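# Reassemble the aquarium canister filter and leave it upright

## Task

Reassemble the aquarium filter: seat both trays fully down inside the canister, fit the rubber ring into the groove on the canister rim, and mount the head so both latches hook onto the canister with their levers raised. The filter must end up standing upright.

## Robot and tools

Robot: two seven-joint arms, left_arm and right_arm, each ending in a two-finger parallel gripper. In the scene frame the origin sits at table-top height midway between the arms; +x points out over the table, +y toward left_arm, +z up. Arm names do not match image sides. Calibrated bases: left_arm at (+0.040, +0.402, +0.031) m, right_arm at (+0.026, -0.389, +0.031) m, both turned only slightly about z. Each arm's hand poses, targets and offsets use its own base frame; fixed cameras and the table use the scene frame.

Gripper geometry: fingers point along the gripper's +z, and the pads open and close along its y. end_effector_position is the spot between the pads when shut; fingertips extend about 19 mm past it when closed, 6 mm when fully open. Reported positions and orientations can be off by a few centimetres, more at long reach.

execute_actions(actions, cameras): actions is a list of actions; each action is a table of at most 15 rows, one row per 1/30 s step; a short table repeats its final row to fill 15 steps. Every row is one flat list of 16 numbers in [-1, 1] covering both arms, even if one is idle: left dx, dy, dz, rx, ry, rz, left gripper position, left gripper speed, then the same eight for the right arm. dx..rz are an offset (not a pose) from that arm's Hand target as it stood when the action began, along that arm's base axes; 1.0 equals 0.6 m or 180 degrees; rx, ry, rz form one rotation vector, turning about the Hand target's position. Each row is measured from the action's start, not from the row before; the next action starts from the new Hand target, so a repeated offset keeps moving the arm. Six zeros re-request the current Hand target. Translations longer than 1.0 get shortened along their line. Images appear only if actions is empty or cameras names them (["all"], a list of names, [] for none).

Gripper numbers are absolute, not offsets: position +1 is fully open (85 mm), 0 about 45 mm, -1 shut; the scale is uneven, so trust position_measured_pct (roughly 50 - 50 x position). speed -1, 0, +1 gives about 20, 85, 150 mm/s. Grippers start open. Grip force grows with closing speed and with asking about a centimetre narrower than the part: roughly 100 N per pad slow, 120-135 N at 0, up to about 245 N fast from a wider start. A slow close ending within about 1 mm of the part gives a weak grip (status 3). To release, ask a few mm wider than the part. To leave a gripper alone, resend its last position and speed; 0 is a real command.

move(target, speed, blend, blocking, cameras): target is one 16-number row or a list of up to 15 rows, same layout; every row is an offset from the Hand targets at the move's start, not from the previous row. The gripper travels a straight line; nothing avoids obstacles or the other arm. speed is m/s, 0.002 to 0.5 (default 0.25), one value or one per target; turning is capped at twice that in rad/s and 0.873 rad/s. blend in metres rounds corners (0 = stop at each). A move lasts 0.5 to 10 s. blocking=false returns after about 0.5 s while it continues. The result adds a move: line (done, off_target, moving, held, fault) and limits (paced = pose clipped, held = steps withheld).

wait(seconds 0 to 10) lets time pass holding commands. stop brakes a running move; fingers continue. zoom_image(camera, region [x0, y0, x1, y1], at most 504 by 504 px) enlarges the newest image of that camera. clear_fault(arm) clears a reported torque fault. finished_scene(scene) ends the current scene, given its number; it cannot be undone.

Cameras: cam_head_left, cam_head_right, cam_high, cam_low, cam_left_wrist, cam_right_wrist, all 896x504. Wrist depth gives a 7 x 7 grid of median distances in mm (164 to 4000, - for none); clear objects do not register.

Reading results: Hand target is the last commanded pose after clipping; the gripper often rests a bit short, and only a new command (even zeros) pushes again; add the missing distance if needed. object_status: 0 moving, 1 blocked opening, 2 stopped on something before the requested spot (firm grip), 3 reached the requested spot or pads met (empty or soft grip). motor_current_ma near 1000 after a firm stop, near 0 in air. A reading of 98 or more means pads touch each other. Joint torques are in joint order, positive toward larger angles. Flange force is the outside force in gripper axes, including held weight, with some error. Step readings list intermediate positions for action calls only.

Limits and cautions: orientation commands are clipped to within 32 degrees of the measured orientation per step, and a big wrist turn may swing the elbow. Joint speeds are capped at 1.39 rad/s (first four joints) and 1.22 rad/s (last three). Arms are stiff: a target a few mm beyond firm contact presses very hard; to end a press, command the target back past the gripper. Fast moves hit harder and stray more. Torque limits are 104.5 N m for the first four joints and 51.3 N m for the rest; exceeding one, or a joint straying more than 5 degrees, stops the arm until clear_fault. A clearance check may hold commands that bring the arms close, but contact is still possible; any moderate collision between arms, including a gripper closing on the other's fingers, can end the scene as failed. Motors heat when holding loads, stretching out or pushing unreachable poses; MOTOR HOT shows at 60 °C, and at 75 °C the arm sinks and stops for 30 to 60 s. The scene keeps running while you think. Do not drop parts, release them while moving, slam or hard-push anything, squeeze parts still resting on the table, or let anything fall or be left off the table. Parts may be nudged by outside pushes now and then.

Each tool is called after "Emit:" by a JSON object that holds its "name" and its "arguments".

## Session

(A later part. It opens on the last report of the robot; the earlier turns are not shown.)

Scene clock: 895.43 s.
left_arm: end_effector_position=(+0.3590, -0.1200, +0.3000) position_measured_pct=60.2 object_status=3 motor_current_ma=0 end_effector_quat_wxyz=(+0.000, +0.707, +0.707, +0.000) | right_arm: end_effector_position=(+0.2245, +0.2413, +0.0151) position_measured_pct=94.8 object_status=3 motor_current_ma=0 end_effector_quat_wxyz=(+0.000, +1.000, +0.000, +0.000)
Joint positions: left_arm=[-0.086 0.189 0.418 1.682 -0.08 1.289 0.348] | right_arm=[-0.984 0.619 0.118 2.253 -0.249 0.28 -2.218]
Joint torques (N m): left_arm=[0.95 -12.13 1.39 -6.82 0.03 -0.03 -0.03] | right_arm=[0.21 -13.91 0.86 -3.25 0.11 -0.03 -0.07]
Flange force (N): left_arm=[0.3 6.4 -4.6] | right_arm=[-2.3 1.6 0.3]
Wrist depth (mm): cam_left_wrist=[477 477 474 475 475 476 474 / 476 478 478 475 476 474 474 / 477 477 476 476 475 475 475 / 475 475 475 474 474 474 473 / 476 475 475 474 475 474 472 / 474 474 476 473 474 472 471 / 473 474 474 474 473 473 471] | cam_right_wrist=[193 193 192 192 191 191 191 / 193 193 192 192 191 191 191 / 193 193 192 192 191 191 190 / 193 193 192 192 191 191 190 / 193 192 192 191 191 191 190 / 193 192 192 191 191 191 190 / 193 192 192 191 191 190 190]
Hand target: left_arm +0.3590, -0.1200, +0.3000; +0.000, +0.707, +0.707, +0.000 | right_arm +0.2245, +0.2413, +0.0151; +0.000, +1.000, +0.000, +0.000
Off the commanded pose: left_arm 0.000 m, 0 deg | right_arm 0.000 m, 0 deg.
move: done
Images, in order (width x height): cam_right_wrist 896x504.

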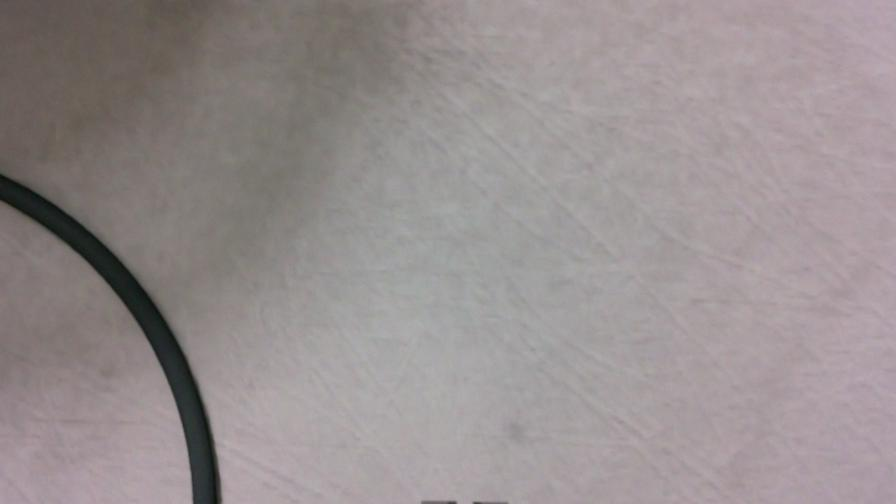

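Emit:
{"name": "move", "arguments": {"target": [[0,0,0,0,0,0,-0.2,-1,0,0,-0.0392,0,0,0,-0.9,-1]], "speed": [0.04]}}

Emit:
{"name": "move", "arguments": {"target": [[0,0,0,0,0,0,-0.2,-1,0,0,-0.0025,0,0,0,-0.9,-1]], "speed": [0.02]}}

Scene clock: 905.60 s.
left_arm: end_effector_position=(+0.3590, -0.1200, +0.3000) position_measured_pct=60.2 object_status=3 motor_current_ma=0 end_effector_quat_wxyz=(+0.000, +0.707, +0.707, +0.000) | right_arm: end_effector_position=(+0.2245, +0.2413, -0.0084) position_measured_pct=94.8 object_status=3 motor_current_ma=0 end_effector_quat_wxyz=(+0.000, +1.000, +0.000, +0.000)
Joint positions: left_arm=[-0.086 0.189 0.418 1.682 -0.08 1.289 0.348] | right_arm=[-0.958 0.687 0.083 2.259 -0.263 0.203 -2.207]
Joint torques (N m): left_arm=[0.93 -12.09 1.35 -6.8 0.08 -0.03 -0.03] | right_arm=[0.37 -14.5 0.64 -2.62 0.1 0.08 -0.07]
Flange force (N): left_arm=[0.2 6.4 -4.7] | right_arm=[-2.8 1.3 0.4]
Wrist depth (mm): cam_left_wrist=[478 478 478 476 475 476 475 / 478 478 475 477 475 475 476 / 476 475 475 474 475 474 475 / 476 476 477 476 474 474 475 / 475 474 473 476 474 473 473 / 475 474 474 474 474 473 472 / 475 475 473 473 472 472 472] | cam_right_wrist=[170 169 169 168 168 168 167 / 169 169 169 168 168 167 167 / 170 169 169 168 168 167 167 / 169 169 168 168 168 167 167 / 169 169 169 168 168 167 167 / 169 169 168 168 168 167 167 / 169 169 168 168 168 167 167]
Hand target: left_arm +0.3590, -0.1200, +0.3000; +0.000, +0.707, +0.707, +0.000 | right_arm +0.2245, +0.2413, -0.0085; +0.000, +1.000, +0.000, +0.000
Off the commanded pose: left_arm 0.000 m, 0 deg | right_arm 0.000 m, 0 deg.
move: done

Scene clock: 906.30 s.
left_arm: end_effector_position=(+0.3590, -0.1200, +0.3000) position_measured_pct=60.2 object_status=3 motor_current_ma=0 end_effector_quat_wxyz=(+0.000, +0.707, +0.707, +0.000) | right_arm: end_effector_position=(+0.2245, +0.2413, -0.0100) position_measured_pct=94.8 object_status=3 motor_current_ma=0 end_effector_quat_wxyz=(+0.000, +1.000, +0.000, +0.000)
Joint positions: left_arm=[-0.086 0.189 0.418 1.682 -0.08 1.289 0.348] | right_arm=[-0.956 0.692 0.08 2.259 -0.263 0.198 -2.206]
Joint torques (N m): left_arm=[0.98 -12.16 1.37 -6.83 0.05 -0.01 -0.07] | right_arm=[0.35 -14.49 0.65 -2.52 0.08 0.13 -0.06]
Flange force (N): left_arm=[0.2 6.4 -4.5] | right_arm=[-2.7 1.3 0.5]
Wrist depth (mm): cam_left_wrist=[477 477 477 477 475 475 473 / 477 477 475 474 475 475 475 / 477 477 475 474 475 475 473 / 476 475 475 473 475 474 473 / 477 475 474 473 473 475 472 / 474 475 473 473 474 471 473 / 475 474 474 474 471 473 472] | cam_right_wrist=[168 168 167 167 167 166 166 / 168 168 167 167 166 166 166 / 168 167 167 167 167 166 166 / 168 167 167 167 166 166 166 / 168 167 167 167 166 166 165 / 168 167 167 167 166 166 165 / 167 167 167 166 166 166 165]
Hand target: left_arm +0.3590, -0.1200, +0.3000; +0.000, +0.707, +0.707, +0.000 | right_arm +0.2245, +0.2413, -0.0100; +0.000, +1.000, +0.000, +0.000
Off the commanded pose: left_arm 0.000 m, 0 deg | right_arm 0.000 m, 0 deg.
move: done

Emit:
{"name": "move", "arguments": {"target": [[0,0,0,0,0,0,-0.2,-1,0,0,-0.0017,0,0,0,-0.9,-1]], "speed": [0.02]}}

Emit:
{"name": "move", "arguments": {"target": [[0,0,0,0,0,0,-0.2,-1,0,0,-0.0017,0,0,0,-0.9,-1]], "speed": [0.02]}}

Scene clock: 911.90 s.
left_arm: end_effector_position=(+0.3590, -0.1200, +0.3000) position_measured_pct=60.2 object_status=3 motor_current_ma=0 end_effector_quat_wxyz=(+0.000, +0.707, +0.707, +0.000) | right_arm: end_effector_position=(+0.2245, +0.2413, -0.0110) position_measured_pct=94.8 object_status=3 motor_current_ma=0 end_effector_quat_wxyz=(+0.000, +1.000, +0.000, +0.000)
Joint positions: left_arm=[-0.086 0.189 0.418 1.682 -0.08 1.289 0.348] | right_arm=[-0.955 0.695 0.079 2.26 -0.264 0.195 -2.206]
Joint torques (N m): left_arm=[0.93 -12.14 1.36 -6.84 0.04 0 -0.01] | right_arm=[0.38 -10.88 0.42 -3.27 0.09 -0.65 -0.08]
Flange force (N): left_arm=[0.3 6.3 -4.5] | right_arm=[-4.5 3.0 -13.0]
Wrist depth (mm): cam_left_wrist=[477 477 477 477 475 474 474 / 478 477 476 475 474 476 473 / 477 476 476 474 473 474 475 / 475 474 475 473 475 474 474 / 476 475 474 474 474 472 473 / 475 474 475 474 472 472 472 / 474 473 473 474 473 471 472] | cam_right_wrist=[167 167 167 166 166 165 165 / 167 167 166 166 166 165 165 / 167 167 166 166 165 165 165 / 167 167 166 166 166 165 165 / 167 167 166 166 165 165 165 / 167 166 166 166 165 165 165 / 167 166 166 166 165 165 164]
Hand target: left_arm +0.3590, -0.1200, +0.3000; +0.000, +0.707, +0.707, +0.000 | right_arm +0.2245, +0.2413, -0.0110; +0.000, +1.000, +0.000, +0.000
Off the commanded pose: left_arm 0.000 m, 0 deg | right_arm 0.000 m, 0 deg.
move: done

Scene clock: 912.60 s.
left_arm: end_effector_position=(+0.3590, -0.1200, +0.3000) position_measured_pct=60.2 object_status=3 motor_current_ma=0 end_effector_quat_wxyz=(+0.000, +0.707, +0.707, +0.000) | right_arm: end_effector_position=(+0.2245, +0.2413, -0.0119) position_measured_pct=94.8 object_status=3 motor_current_ma=0 end_effector_quat_wxyz=(+0.000, +1.000, +0.000, +0.000)
Joint positions: left_arm=[-0.086 0.189 0.418 1.682 -0.08 1.289 0.348] | right_arm=[-0.954 0.697 0.077 2.26 -0.264 0.191 -2.205]
Joint torques (N m): left_arm=[0.96 -12.13 1.36 -6.83 0.06 -0.03 -0.04] | right_arm=[-0.06 15.5 -1.56 -9.03 -0.26 -6.78 -0.09]
Flange force (N): left_arm=[0.2 6.4 -4.6] | right_arm=[-14.9 16.2 -112.5]
Wrist depth (mm): cam_left_wrist=[476 476 478 477 477 476 475 / 476 477 476 477 475 476 475 / 477 476 475 475 475 474 472 / 477 476 475 475 475 473 473 / 477 475 475 472 474 473 472 / 474 477 475 474 473 472 473 / 475 473 473 474 471 472 470] | cam_right_wrist=[167 167 166 166 166 165 165 / 167 167 166 166 165 165 165 / 167 167 166 166 165 165 165 / 167 167 166 166 165 165 165 / 167 166 166 166 165 165 164 / 167 166 166 165 165 165 - / 167 166 166 165 165 165 -]
Hand target: left_arm +0.3590, -0.1200, +0.3000; +0.000, +0.707, +0.707, +0.000 | right_arm +0.2245, +0.2413, -0.0120; +0.000, +1.000, +0.000, +0.000
Off the commanded pose: left_arm 0.000 m, 0 deg | right_arm 0.000 m, 0 deg.
move: done

Emit:
{"name": "move", "arguments": {"target": [[0,0,0,0,0,0,-0.2,-1,0,0,0.05,0,0,0,-0.45,-1],[0,0,0,0,0,0,-0.2,-1,0,0.1,0.05,0,0,0,-0.45,-1]], "speed": [0.05,0.08], "cameras": ["cam_right_wrist","cam_head_left","cam_high"]}}

Scene clock: 922.77 s.
left_arm: end_effector_position=(+0.3590, -0.1200, +0.3000) position_measured_pct=60.2 object_status=3 motor_current_ma=0 end_effector_quat_wxyz=(+0.000, +0.707, +0.707, +0.000) | right_arm: end_effector_position=(+0.2245, +0.3013, +0.0180) position_measured_pct=72.7 object_status=3 motor_current_ma=0 end_effector_quat_wxyz=(+0.000, +1.000, +0.000, +0.000)
Joint positions: left_arm=[-0.086 0.189 0.418 1.682 -0.08 1.289 0.348] | right_arm=[-1.114 0.658 0.163 2.104 -0.258 0.397 -2.316]
Joint torques (N m): left_arm=[0.96 -12.15 1.36 -6.81 0.04 -0.01 -0.03] | right_arm=[0.61 -15.44 1.02 -4.34 0.08 0.17 0]
Flange force (N): left_arm=[0.3 6.4 -4.6] | right_arm=[-3.6 1.8 0.4]
Wrist depth (mm): cam_left_wrist=[477 477 476 476 476 475 474 / 477 477 475 477 475 476 474 / 479 475 477 475 474 474 474 / 474 475 475 476 473 474 472 / 475 476 474 475 473 473 471 / 476 475 474 474 472 472 472 / 473 474 475 475 472 471 473] | cam_right_wrist=[196 196 195 195 194 194 193 / 196 195 195 194 194 194 193 / 196 195 195 194 194 193 193 / 195 195 195 194 194 193 193 / 195 195 194 194 194 193 193 / 195 195 195 194 194 193 193 / 195 195 194 194 194 193 193]
Hand target: left_arm +0.3590, -0.1200, +0.3000; +0.000, +0.707, +0.707, +0.000 | right_arm +0.2245, +0.3013, +0.0180; +0.000, +1.000, +0.000, +0.000
Off the commanded pose: left_arm 0.000 m, 0 deg | right_arm 0.000 m, 0 deg.
move: done
Images, in order (width x height): cam_head_left 896x504, cam_high 896x504, cam_right_wrist 896x504.

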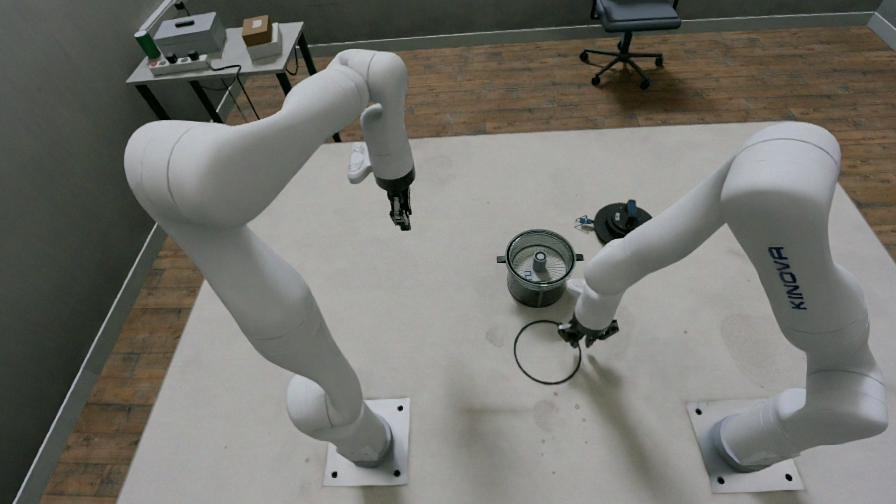

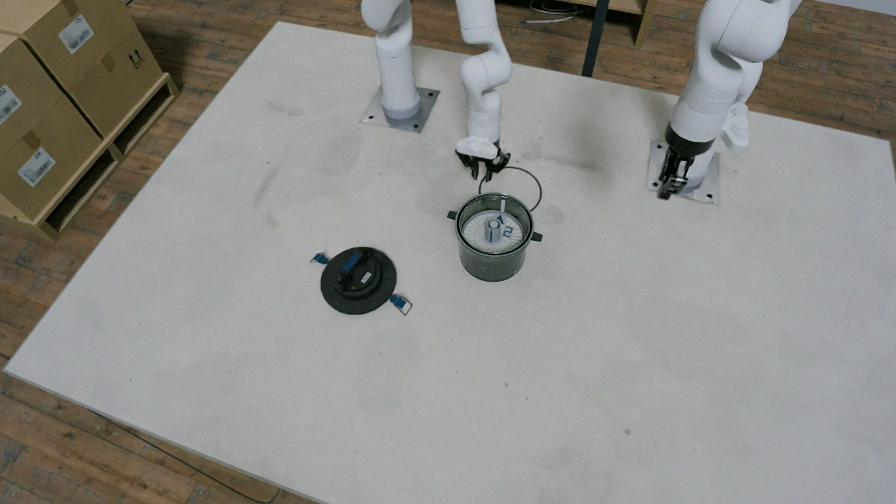

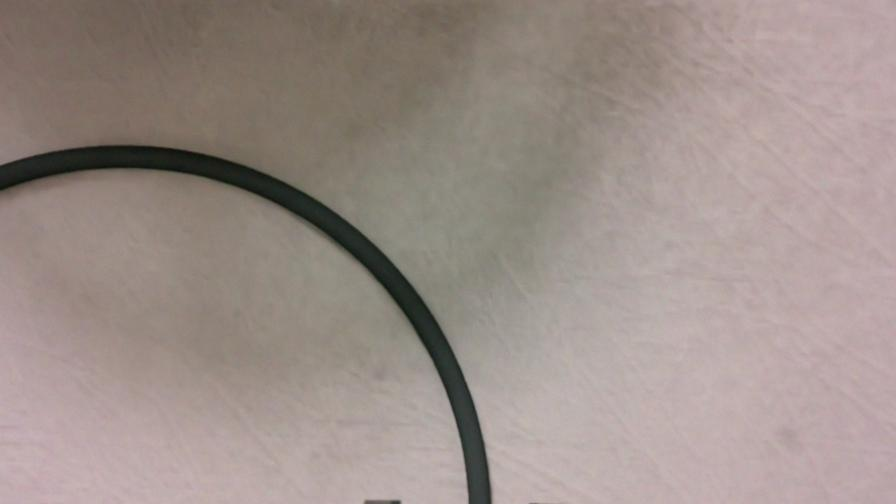

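Emit:
{"name": "move", "arguments": {"target": [[0,0,0,0,0,0,-0.2,-1,0.001,-0.0058,-0.025,0,0,0,-0.45,-1],[0,0,0,0,0,0,-0.2,-1,0.001,-0.0058,-0.0463,0,0,0,-0.45,-1]], "speed": [0.05,0.03], "cameras": ["cam_right_wrist"]}}

Scene clock: 962.90 s.
left_arm: end_effector_position=(+0.3590, -0.1200, +0.3000) position_measured_pct=60.2 object_status=3 motor_current_ma=0 end_effector_quat_wxyz=(+0.000, +0.707, +0.707, +0.000) | right_arm: end_effector_position=(+0.2251, +0.2978, -0.0098) position_measured_pct=72.7 object_status=3 motor_current_ma=0 end_effector_quat_wxyz=(+0.000, +1.000, +0.000, +0.000)
Joint positions: left_arm=[-0.086 0.189 0.418 1.682 -0.08 1.289 0.348] | right_arm=[-1.081 0.726 0.126 2.118 -0.275 0.312 -2.295]
Joint torques (N m): left_arm=[0.97 -12.14 1.38 -6.81 0.06 -0.03 -0.03] | right_arm=[0.39 -16.41 0.97 -3.47 0.13 0.1 -0.05]
Flange force (N): left_arm=[0.3 6.4 -4.6] | right_arm=[-2.4 1.3 1.7]
Wrist depth (mm): cam_left_wrist=[477 476 478 477 476 473 475 / 478 476 477 476 474 475 475 / 476 475 474 475 474 473 474 / 476 476 475 477 474 473 472 / 477 475 475 475 473 474 473 / 478 475 475 476 473 473 472 / 474 476 472 475 471 473 472] | cam_right_wrist=[168 168 167 167 167 166 166 / 168 168 167 167 166 166 166 / 168 168 167 167 166 166 166 / 168 167 167 167 166 166 166 / 168 167 167 166 166 166 165 / 168 167 167 166 166 166 165 / 167 167 167 166 166 166 165]
Hand target: left_arm +0.3590, -0.1200, +0.3000; +0.000, +0.707, +0.707, +0.000 | right_arm +0.2251, +0.2978, -0.0098; +0.000, +1.000, +0.000, +0.000
Off the commanded pose: left_arm 0.000 m, 0 deg | right_arm 0.000 m, 0 deg.
move: done
Images, in order (width x height): cam_right_wrist 896x504.

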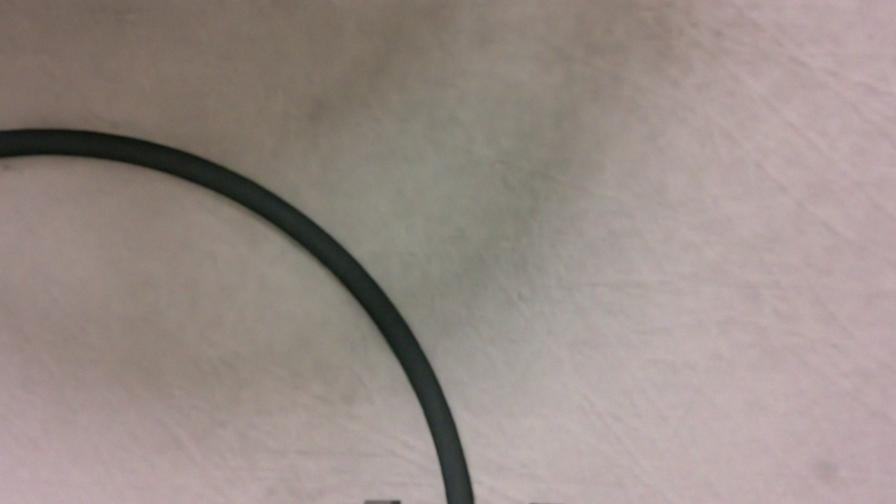

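Emit:
{"name": "move", "arguments": {"target": [0,0,0,0,0,0,-0.2,-1,0,0,0,0,0,0,-0.96,-1]}}

Emit:
{"name": "wait", "arguments": {"seconds": 1.0, "cameras": ["cam_right_wrist"]}}

Scene clock: 970.03 s.
left_arm: end_effector_position=(+0.3590, -0.1200, +0.3000) position_measured_pct=60.2 object_status=3 motor_current_ma=0 end_effector_quat_wxyz=(+0.000, +0.707, +0.707, +0.000) | right_arm: end_effector_position=(+0.2251, +0.2978, -0.0098) position_measured_pct=97.4 object_status=0 motor_current_ma=1000 end_effector_quat_wxyz=(+0.000, +1.000, +0.000, +0.000)
Joint positions: left_arm=[-0.086 0.189 0.418 1.682 -0.08 1.289 0.348] | right_arm=[-1.081 0.726 0.126 2.118 -0.275 0.312 -2.295]
Joint torques (N m): left_arm=[0.92 -12.14 1.34 -6.81 0.03 -0.02 -0.01] | right_arm=[0.36 -15 0.8 -3.41 0.07 0.08 -0.04]
Flange force (N): left_arm=[0.2 6.4 -4.6] | right_arm=[-2.8 2.0 -2.2]
Wrist depth (mm): cam_left_wrist=[476 477 476 477 478 474 476 / 478 476 476 475 475 474 474 / 476 475 476 475 474 475 475 / 476 474 475 473 474 474 475 / 477 475 475 474 473 472 471 / 474 475 474 475 474 473 470 / 477 474 472 473 471 471 472] | cam_right_wrist=[168 168 167 167 167 166 166 / 168 168 167 167 166 166 166 / 168 168 167 167 166 166 166 / 168 167 167 167 166 166 166 / 167 167 167 166 166 166 165 / 168 167 167 166 166 166 165 / 167 167 167 166 166 166 165]
Hand target: left_arm +0.3590, -0.1200, +0.3000; +0.000, +0.707, +0.707, +0.000 | right_arm +0.2251, +0.2978, -0.0098; +0.000, +1.000, +0.000, +0.000
Off the commanded pose: left_arm 0.000 m, 0 deg | right_arm 0.000 m, 0 deg.
move: done

Scene clock: 971.03 s.
left_arm: end_effector_position=(+0.3590, -0.1200, +0.3000) position_measured_pct=60.2 object_status=3 motor_current_ma=0 end_effector_quat_wxyz=(+0.000, +0.707, +0.707, +0.000) | right_arm: end_effector_position=(+0.2251, +0.2978, -0.0098) position_measured_pct=97.4 object_status=2 motor_current_ma=1000 end_effector_quat_wxyz=(+0.000, +1.000, +0.000, +0.000)
Joint positions: left_arm=[-0.086 0.189 0.418 1.682 -0.08 1.289 0.348] | right_arm=[-1.081 0.726 0.126 2.118 -0.275 0.312 -2.295]
Joint torques (N m): left_arm=[0.94 -12.12 1.38 -6.83 0.05 -0.02 -0.03] | right_arm=[0.35 -15.01 0.8 -3.37 0.07 0.06 -0.07]
Flange force (N): left_arm=[0.3 6.3 -4.6] | right_arm=[-2.7 1.9 -2.2]
Wrist depth (mm): cam_left_wrist=[477 474 477 476 475 476 473 / 476 476 476 475 476 474 473 / 477 477 476 475 476 474 474 / 476 475 477 475 473 474 472 / 475 476 473 475 474 474 471 / 474 474 473 474 474 473 473 / 475 475 474 472 474 471 473] | cam_right_wrist=[168 168 167 167 167 166 166 / 168 167 167 167 166 166 166 / 168 168 167 167 166 166 166 / 168 167 167 167 166 166 166 / 168 167 167 166 166 166 165 / 167 167 167 166 166 166 165 / 167 167 167 166 166 166 165]
Hand target: left_arm +0.3590, -0.1200, +0.3000; +0.000, +0.707, +0.707, +0.000 | right_arm +0.2251, +0.2978, -0.0098; +0.000, +1.000, +0.000, +0.000
Tool commands: left_gripper/position=-0.2 left_gripper/speed=-1.0 right_gripper/position=-0.96 right_gripper/speed=-1.0
Off the commanded pose: left_arm 0.000 m, 0 deg | right_arm 0.000 m, 0 deg.
wait: 1.00 s; at rest by 0.17 s
Images, in order (width x height): cam_right_wrist 896x504.

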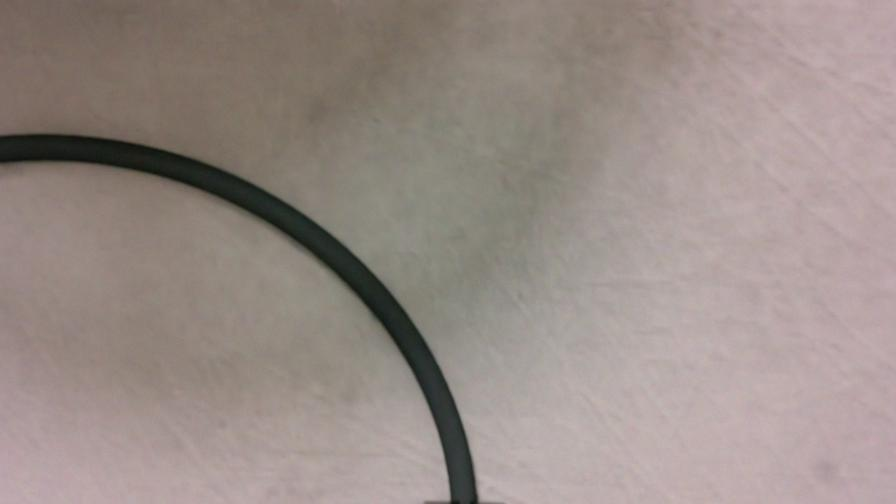

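Emit:
{"name": "move", "arguments": {"target": [0,0,0,0,0,0,-0.2,-1,0,0,0.05,0,0,0,-0.96,-1], "speed": 0.03, "cameras": ["cam_right_wrist","cam_head_left","cam_high","cam_low"]}}

Scene clock: 976.73 s.
left_arm: end_effector_position=(+0.3590, -0.1200, +0.3000) position_measured_pct=60.2 object_status=3 motor_current_ma=0 end_effector_quat_wxyz=(+0.000, +0.707, +0.707, +0.000) | right_arm: end_effector_position=(+0.2251, +0.2978, +0.0202) position_measured_pct=97.4 object_status=2 motor_current_ma=1000 end_effector_quat_wxyz=(+0.000, +1.000, +0.000, +0.000)
Joint positions: left_arm=[-0.086 0.189 0.418 1.682 -0.08 1.289 0.348] | right_arm=[-1.108 0.65 0.163 2.111 -0.256 0.398 -2.311]
Joint torques (N m): left_arm=[0.96 -12.16 1.38 -6.86 0.03 -0.02 -0.03] | right_arm=[0.41 -15.13 0.84 -4.18 0.13 0.32 -0.08]
Flange force (N): left_arm=[0.3 6.3 -4.5] | right_arm=[-3.0 2.1 0.4]
Wrist depth (mm): cam_left_wrist=[475 478 476 476 476 477 476 / 478 476 475 476 475 476 474 / 477 475 476 475 476 474 475 / 477 474 475 475 473 475 473 / 474 474 474 476 473 472 474 / 476 474 476 474 474 472 473 / 474 474 473 474 473 473 473] | cam_right_wrist=[198 198 197 197 196 196 195 / 198 197 197 197 196 196 195 / 198 197 197 196 196 196 195 / 198 197 197 196 196 196 195 / 198 197 197 196 196 195 195 / 198 197 196 196 196 195 195 / 197 197 196 196 195 195 195]
Hand target: left_arm +0.3590, -0.1200, +0.3000; +0.000, +0.707, +0.707, +0.000 | right_arm +0.2251, +0.2978, +0.0202; +0.000, +1.000, +0.000, +0.000
Off the commanded pose: left_arm 0.000 m, 0 deg | right_arm 0.000 m, 0 deg.
move: done
Images, in order (width x height): cam_head_left 896x504, cam_high 896x504, cam_low 896x504, cam_right_wrist 896x504.

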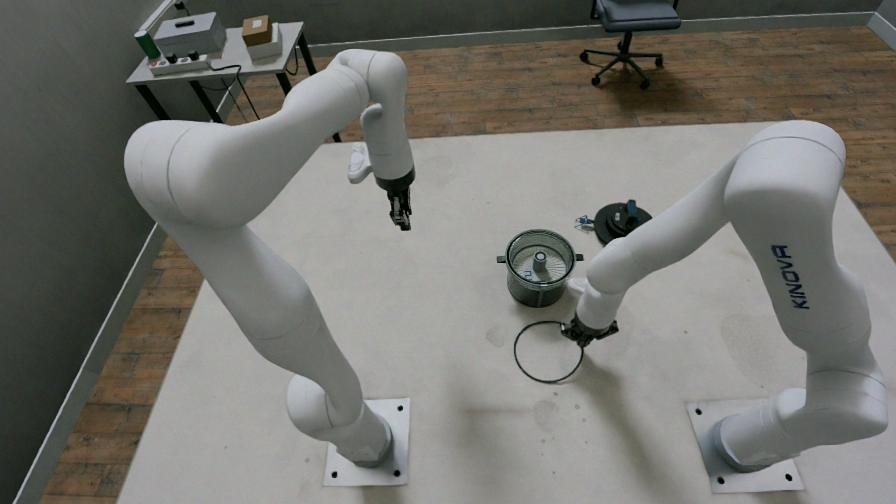

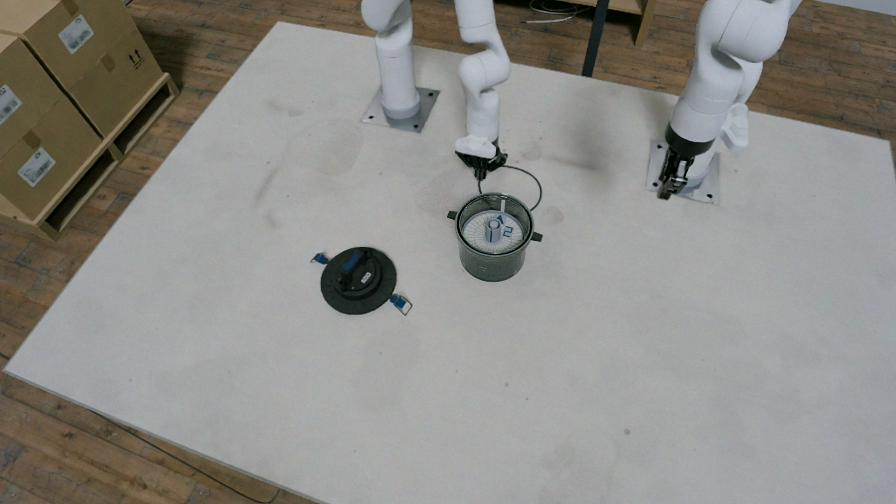

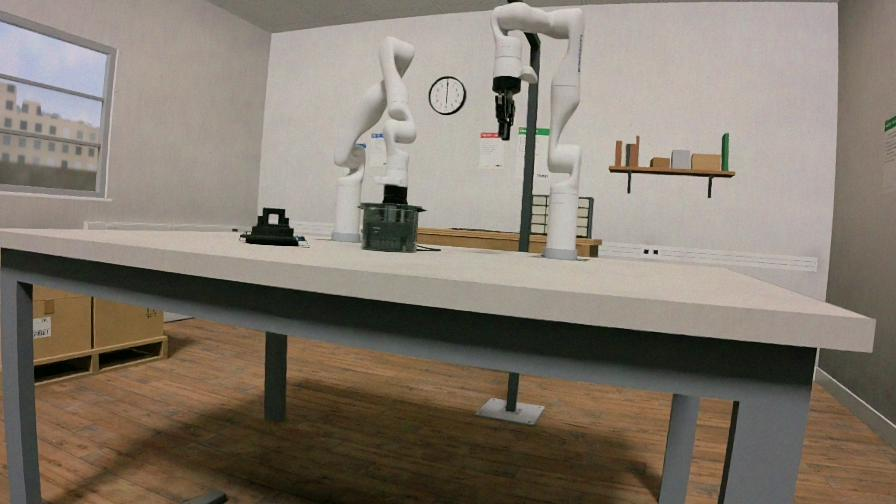

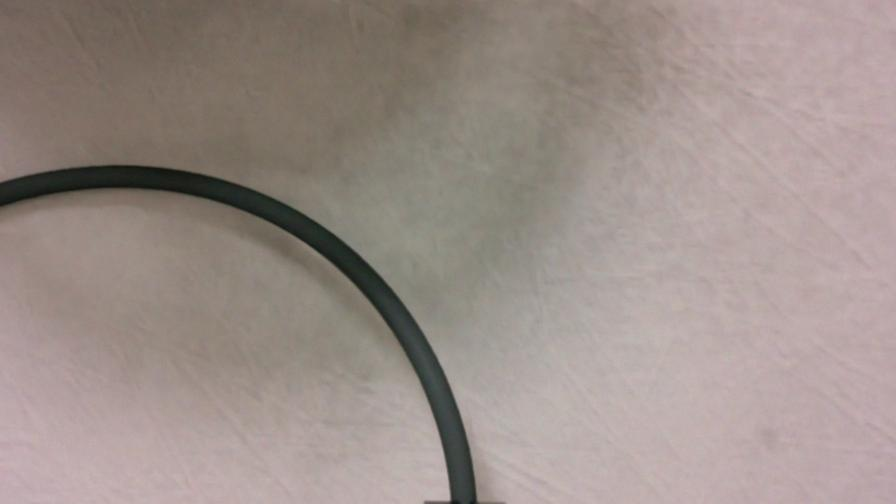

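Emit:
{"name": "move", "arguments": {"target": [0,0,0,0,0,0,-0.2,-1,0,0,0.15,0,0,0,-0.96,-1], "speed": 0.05, "cameras": ["cam_right_wrist","cam_head_left","cam_head_right","cam_high"]}}

Emit:
{"name": "zoom_image", "arguments": {"camera": "cam_head_left", "region": [490, 260, 640, 410]}}

Emit:
{"name": "zoom_image", "arguments": {"camera": "cam_high", "region": [430, 80, 570, 220]}}

Scene clock: 987.33 s.
left_arm: end_effector_position=(+0.3590, -0.1200, +0.3000) position_measured_pct=60.2 object_status=3 motor_current_ma=0 end_effector_quat_wxyz=(+0.000, +0.707, +0.707, +0.000) | right_arm: end_effector_position=(+0.2251, +0.2978, +0.1102) position_measured_pct=97.4 object_status=2 motor_current_ma=1000 end_effector_quat_wxyz=(+0.000, +1.000, +0.000, +0.000)
Joint positions: left_arm=[-0.086 0.189 0.418 1.682 -0.08 1.289 0.348] | right_arm=[-1.183 0.442 0.258 2.043 -0.175 0.676 -2.383]
Joint torques (N m): left_arm=[0.94 -12.1 1.37 -6.81 0.06 -0.03 -0.04] | right_arm=[0.36 -14.06 1 -6.35 0.1 0.07 -0.07]
Flange force (N): left_arm=[0.2 6.3 -4.7] | right_arm=[-2.0 1.3 1.9]
Wrist depth (mm): cam_left_wrist=[478 477 476 477 475 474 475 / 475 476 475 476 475 476 473 / 477 477 475 474 476 474 473 / 476 475 475 474 474 472 474 / 475 474 475 472 473 474 471 / 477 474 474 472 473 472 473 / 477 474 473 471 471 473 472] | cam_right_wrist=[289 274 287 287 286 285 285 / 289 288 287 286 286 285 284 / 288 288 287 286 286 285 284 / 288 287 287 286 285 285 284 / 288 287 287 286 285 285 284 / 288 287 287 286 285 284 284 / 288 287 286 286 285 284 284]
Hand target: left_arm +0.3590, -0.1200, +0.3000; +0.000, +0.707, +0.707, +0.000 | right_arm +0.2251, +0.2978, +0.1102; +0.000, +1.000, +0.000, +0.000
Off the commanded pose: left_arm 0.000 m, 0 deg | right_arm 0.000 m, 0 deg.
move: done
Images, in order (width x height): cam_head_left 896x504, cam_head_right 896x504, cam_high 896x504, cam_right_wrist 896x504.

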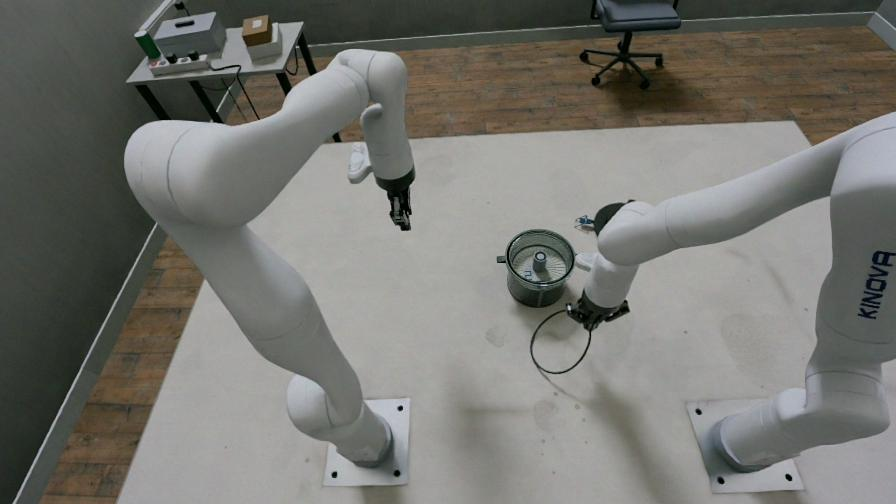

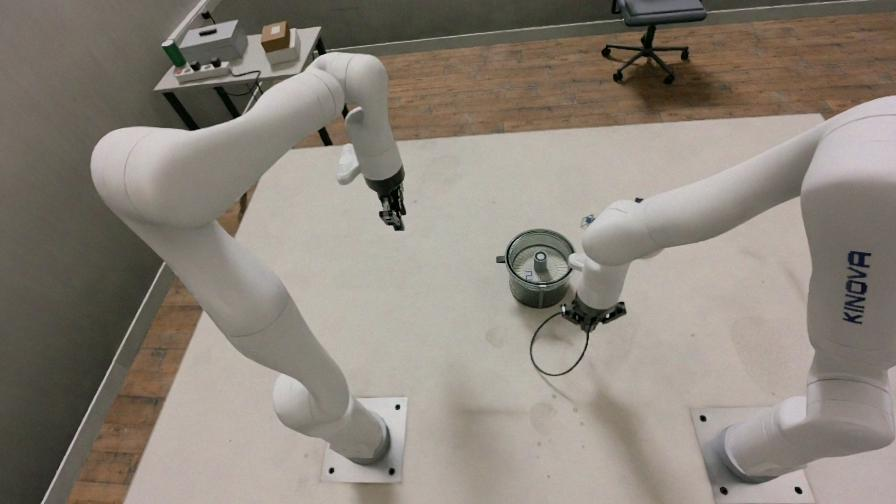

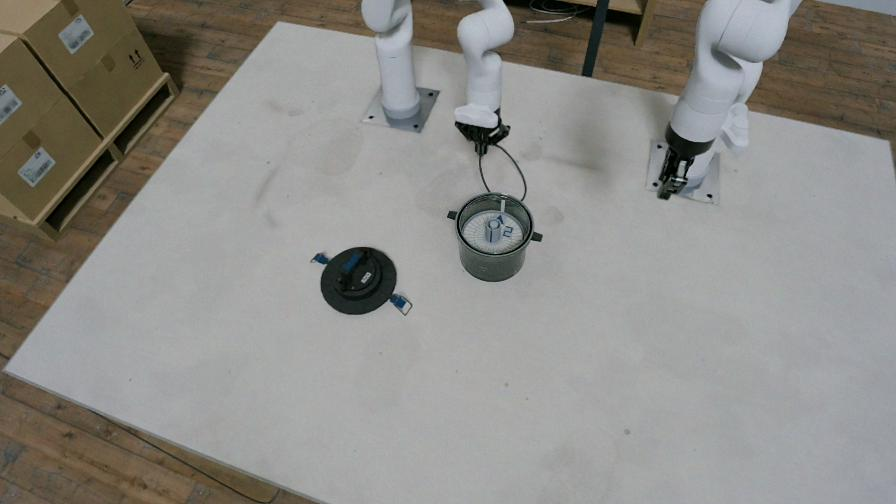

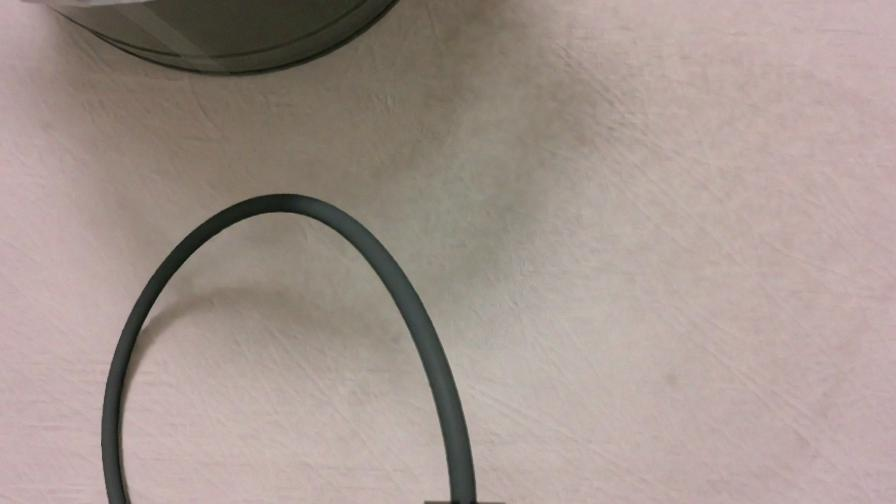

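Scaled by 3.360 from the camera's 896x504 image, which has a finer 1280x720 frame.

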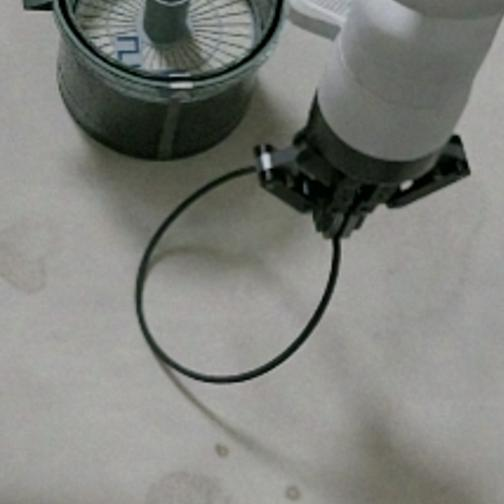

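Scaled by 3.600 from the camera's 896x504 image, which has a finer 1280x720 frame.

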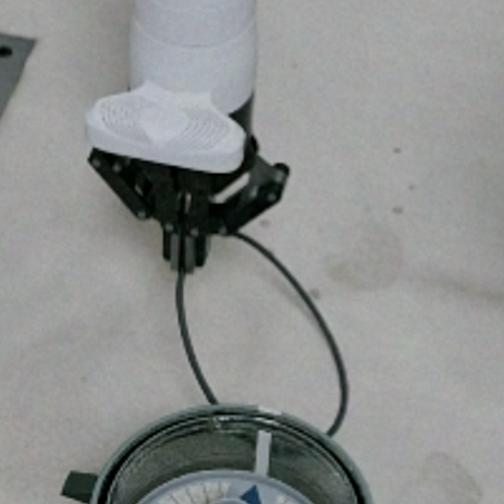

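Emit:
{"name": "move", "arguments": {"target": [0,0,0,0,0,0,-0.2,-1,0,0,0.1333,0,0,0,-0.96,-1], "speed": 0.05, "cameras": ["cam_right_wrist","cam_head_left","cam_head_right","cam_high"]}}

Emit:
{"name": "zoom_image", "arguments": {"camera": "cam_head_left", "region": [490, 230, 640, 380]}}

Emit:
{"name": "zoom_image", "arguments": {"camera": "cam_high", "region": [430, 80, 570, 220]}}

Scene clock: 997.93 s.
left_arm: end_effector_position=(+0.3590, -0.1200, +0.3000) position_measured_pct=60.2 object_status=3 motor_current_ma=0 end_effector_quat_wxyz=(+0.000, +0.707, +0.707, +0.000) | right_arm: end_effector_position=(+0.2251, +0.2978, +0.1902) position_measured_pct=97.4 object_status=2 motor_current_ma=1000 end_effector_quat_wxyz=(+0.000, +1.000, +0.000, +0.000)
Joint positions: left_arm=[-0.086 0.189 0.418 1.682 -0.08 1.289 0.348] | right_arm=[-1.226 0.296 0.299 1.927 -0.107 0.933 -2.445]
Joint torques (N m): left_arm=[0.97 -12.16 1.4 -6.78 0.05 -0.03 -0.02] | right_arm=[0.39 -12.52 0.86 -7.93 0.08 0.01 -0.04]
Flange force (N): left_arm=[0.3 6.5 -4.7] | right_arm=[-2.1 1.5 1.6]
Wrist depth (mm): cam_left_wrist=[479 475 478 475 475 476 475 / 477 476 476 475 476 474 474 / 477 476 475 473 475 476 473 / 476 475 474 476 473 474 474 / 475 475 475 476 473 473 472 / 476 473 475 475 473 474 472 / 473 474 474 473 474 472 472] | cam_right_wrist=[247 294 246 367 365 364 364 / 368 367 367 366 365 364 364 / 368 368 367 366 365 364 364 / 369 367 367 366 365 364 363 / 368 367 366 365 365 364 363 / 368 367 367 365 365 364 363 / 368 367 366 365 365 364 362]
Hand target: left_arm +0.3590, -0.1200, +0.3000; +0.000, +0.707, +0.707, +0.000 | right_arm +0.2251, +0.2978, +0.1902; +0.000, +1.000, +0.000, +0.000
Off the commanded pose: left_arm 0.000 m, 0 deg | right_arm 0.000 m, 0 deg.
move: done
Images, in order (width x height): cam_head_left 896x504, cam_head_right 896x504, cam_high 896x504, cam_right_wrist 896x504.

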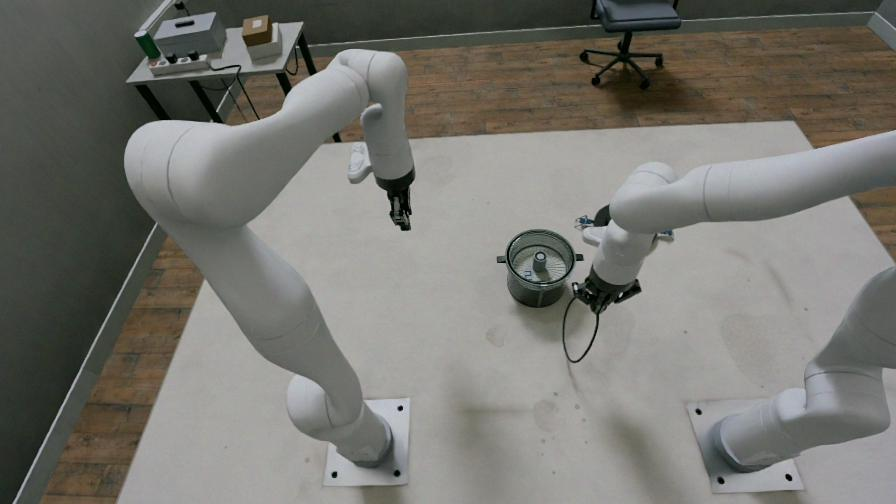

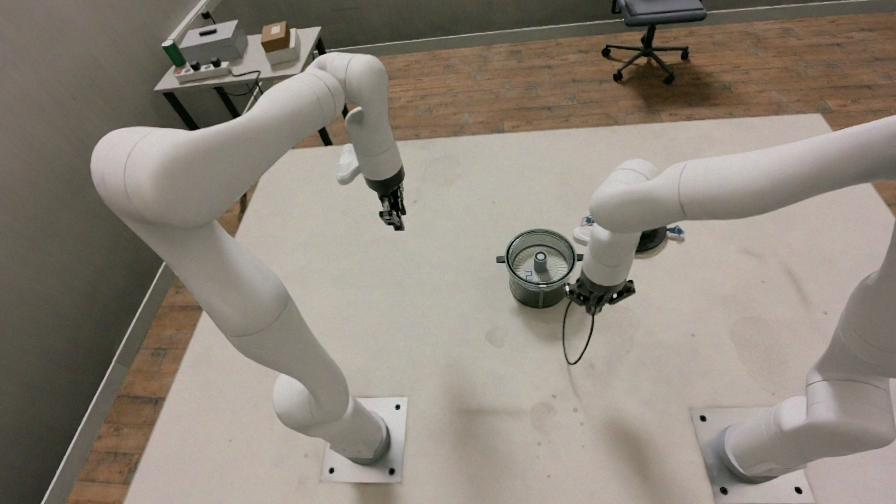

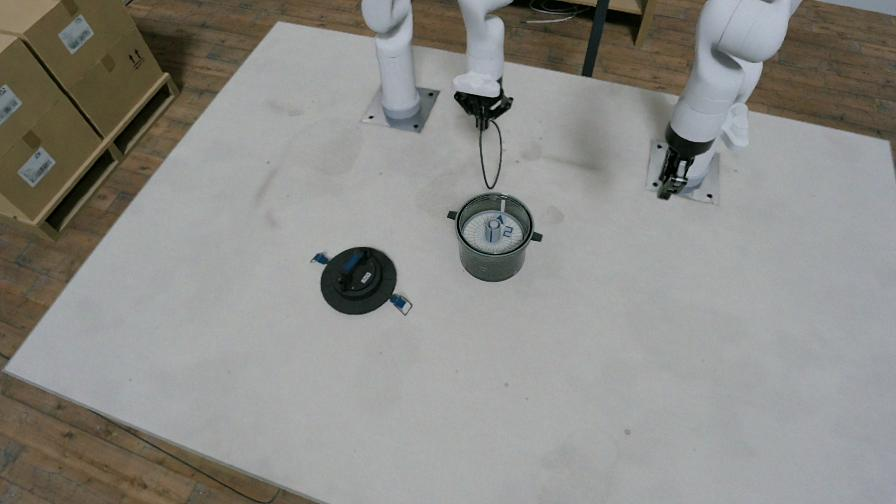

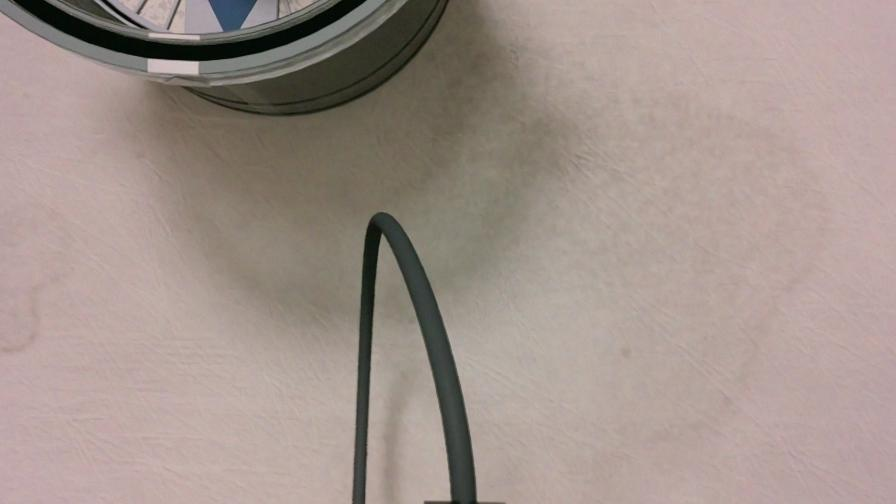

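Scaled by 3.360 from the camera's 896x504 image, which has a finer 1280x720 frame.

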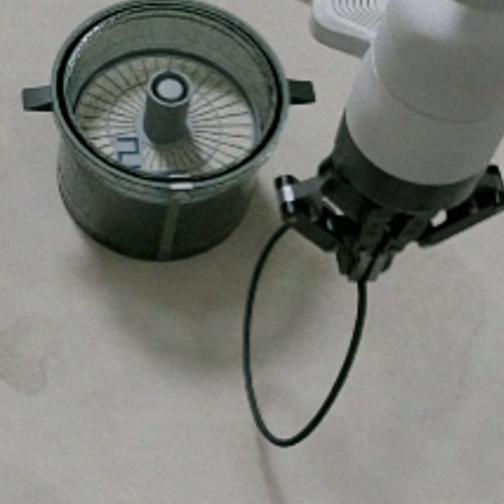

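Scaled by 3.600 from the camera's 896x504 image, which has a finer 1280x720 frame.

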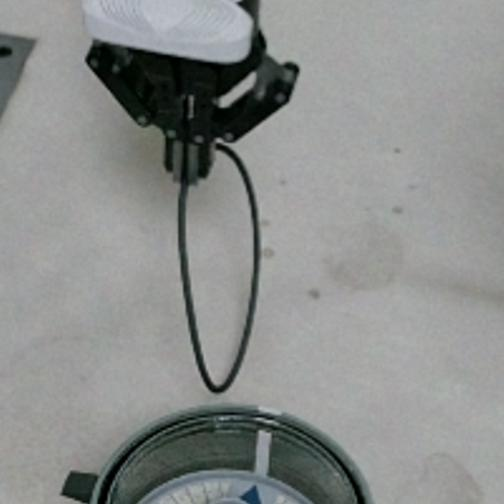

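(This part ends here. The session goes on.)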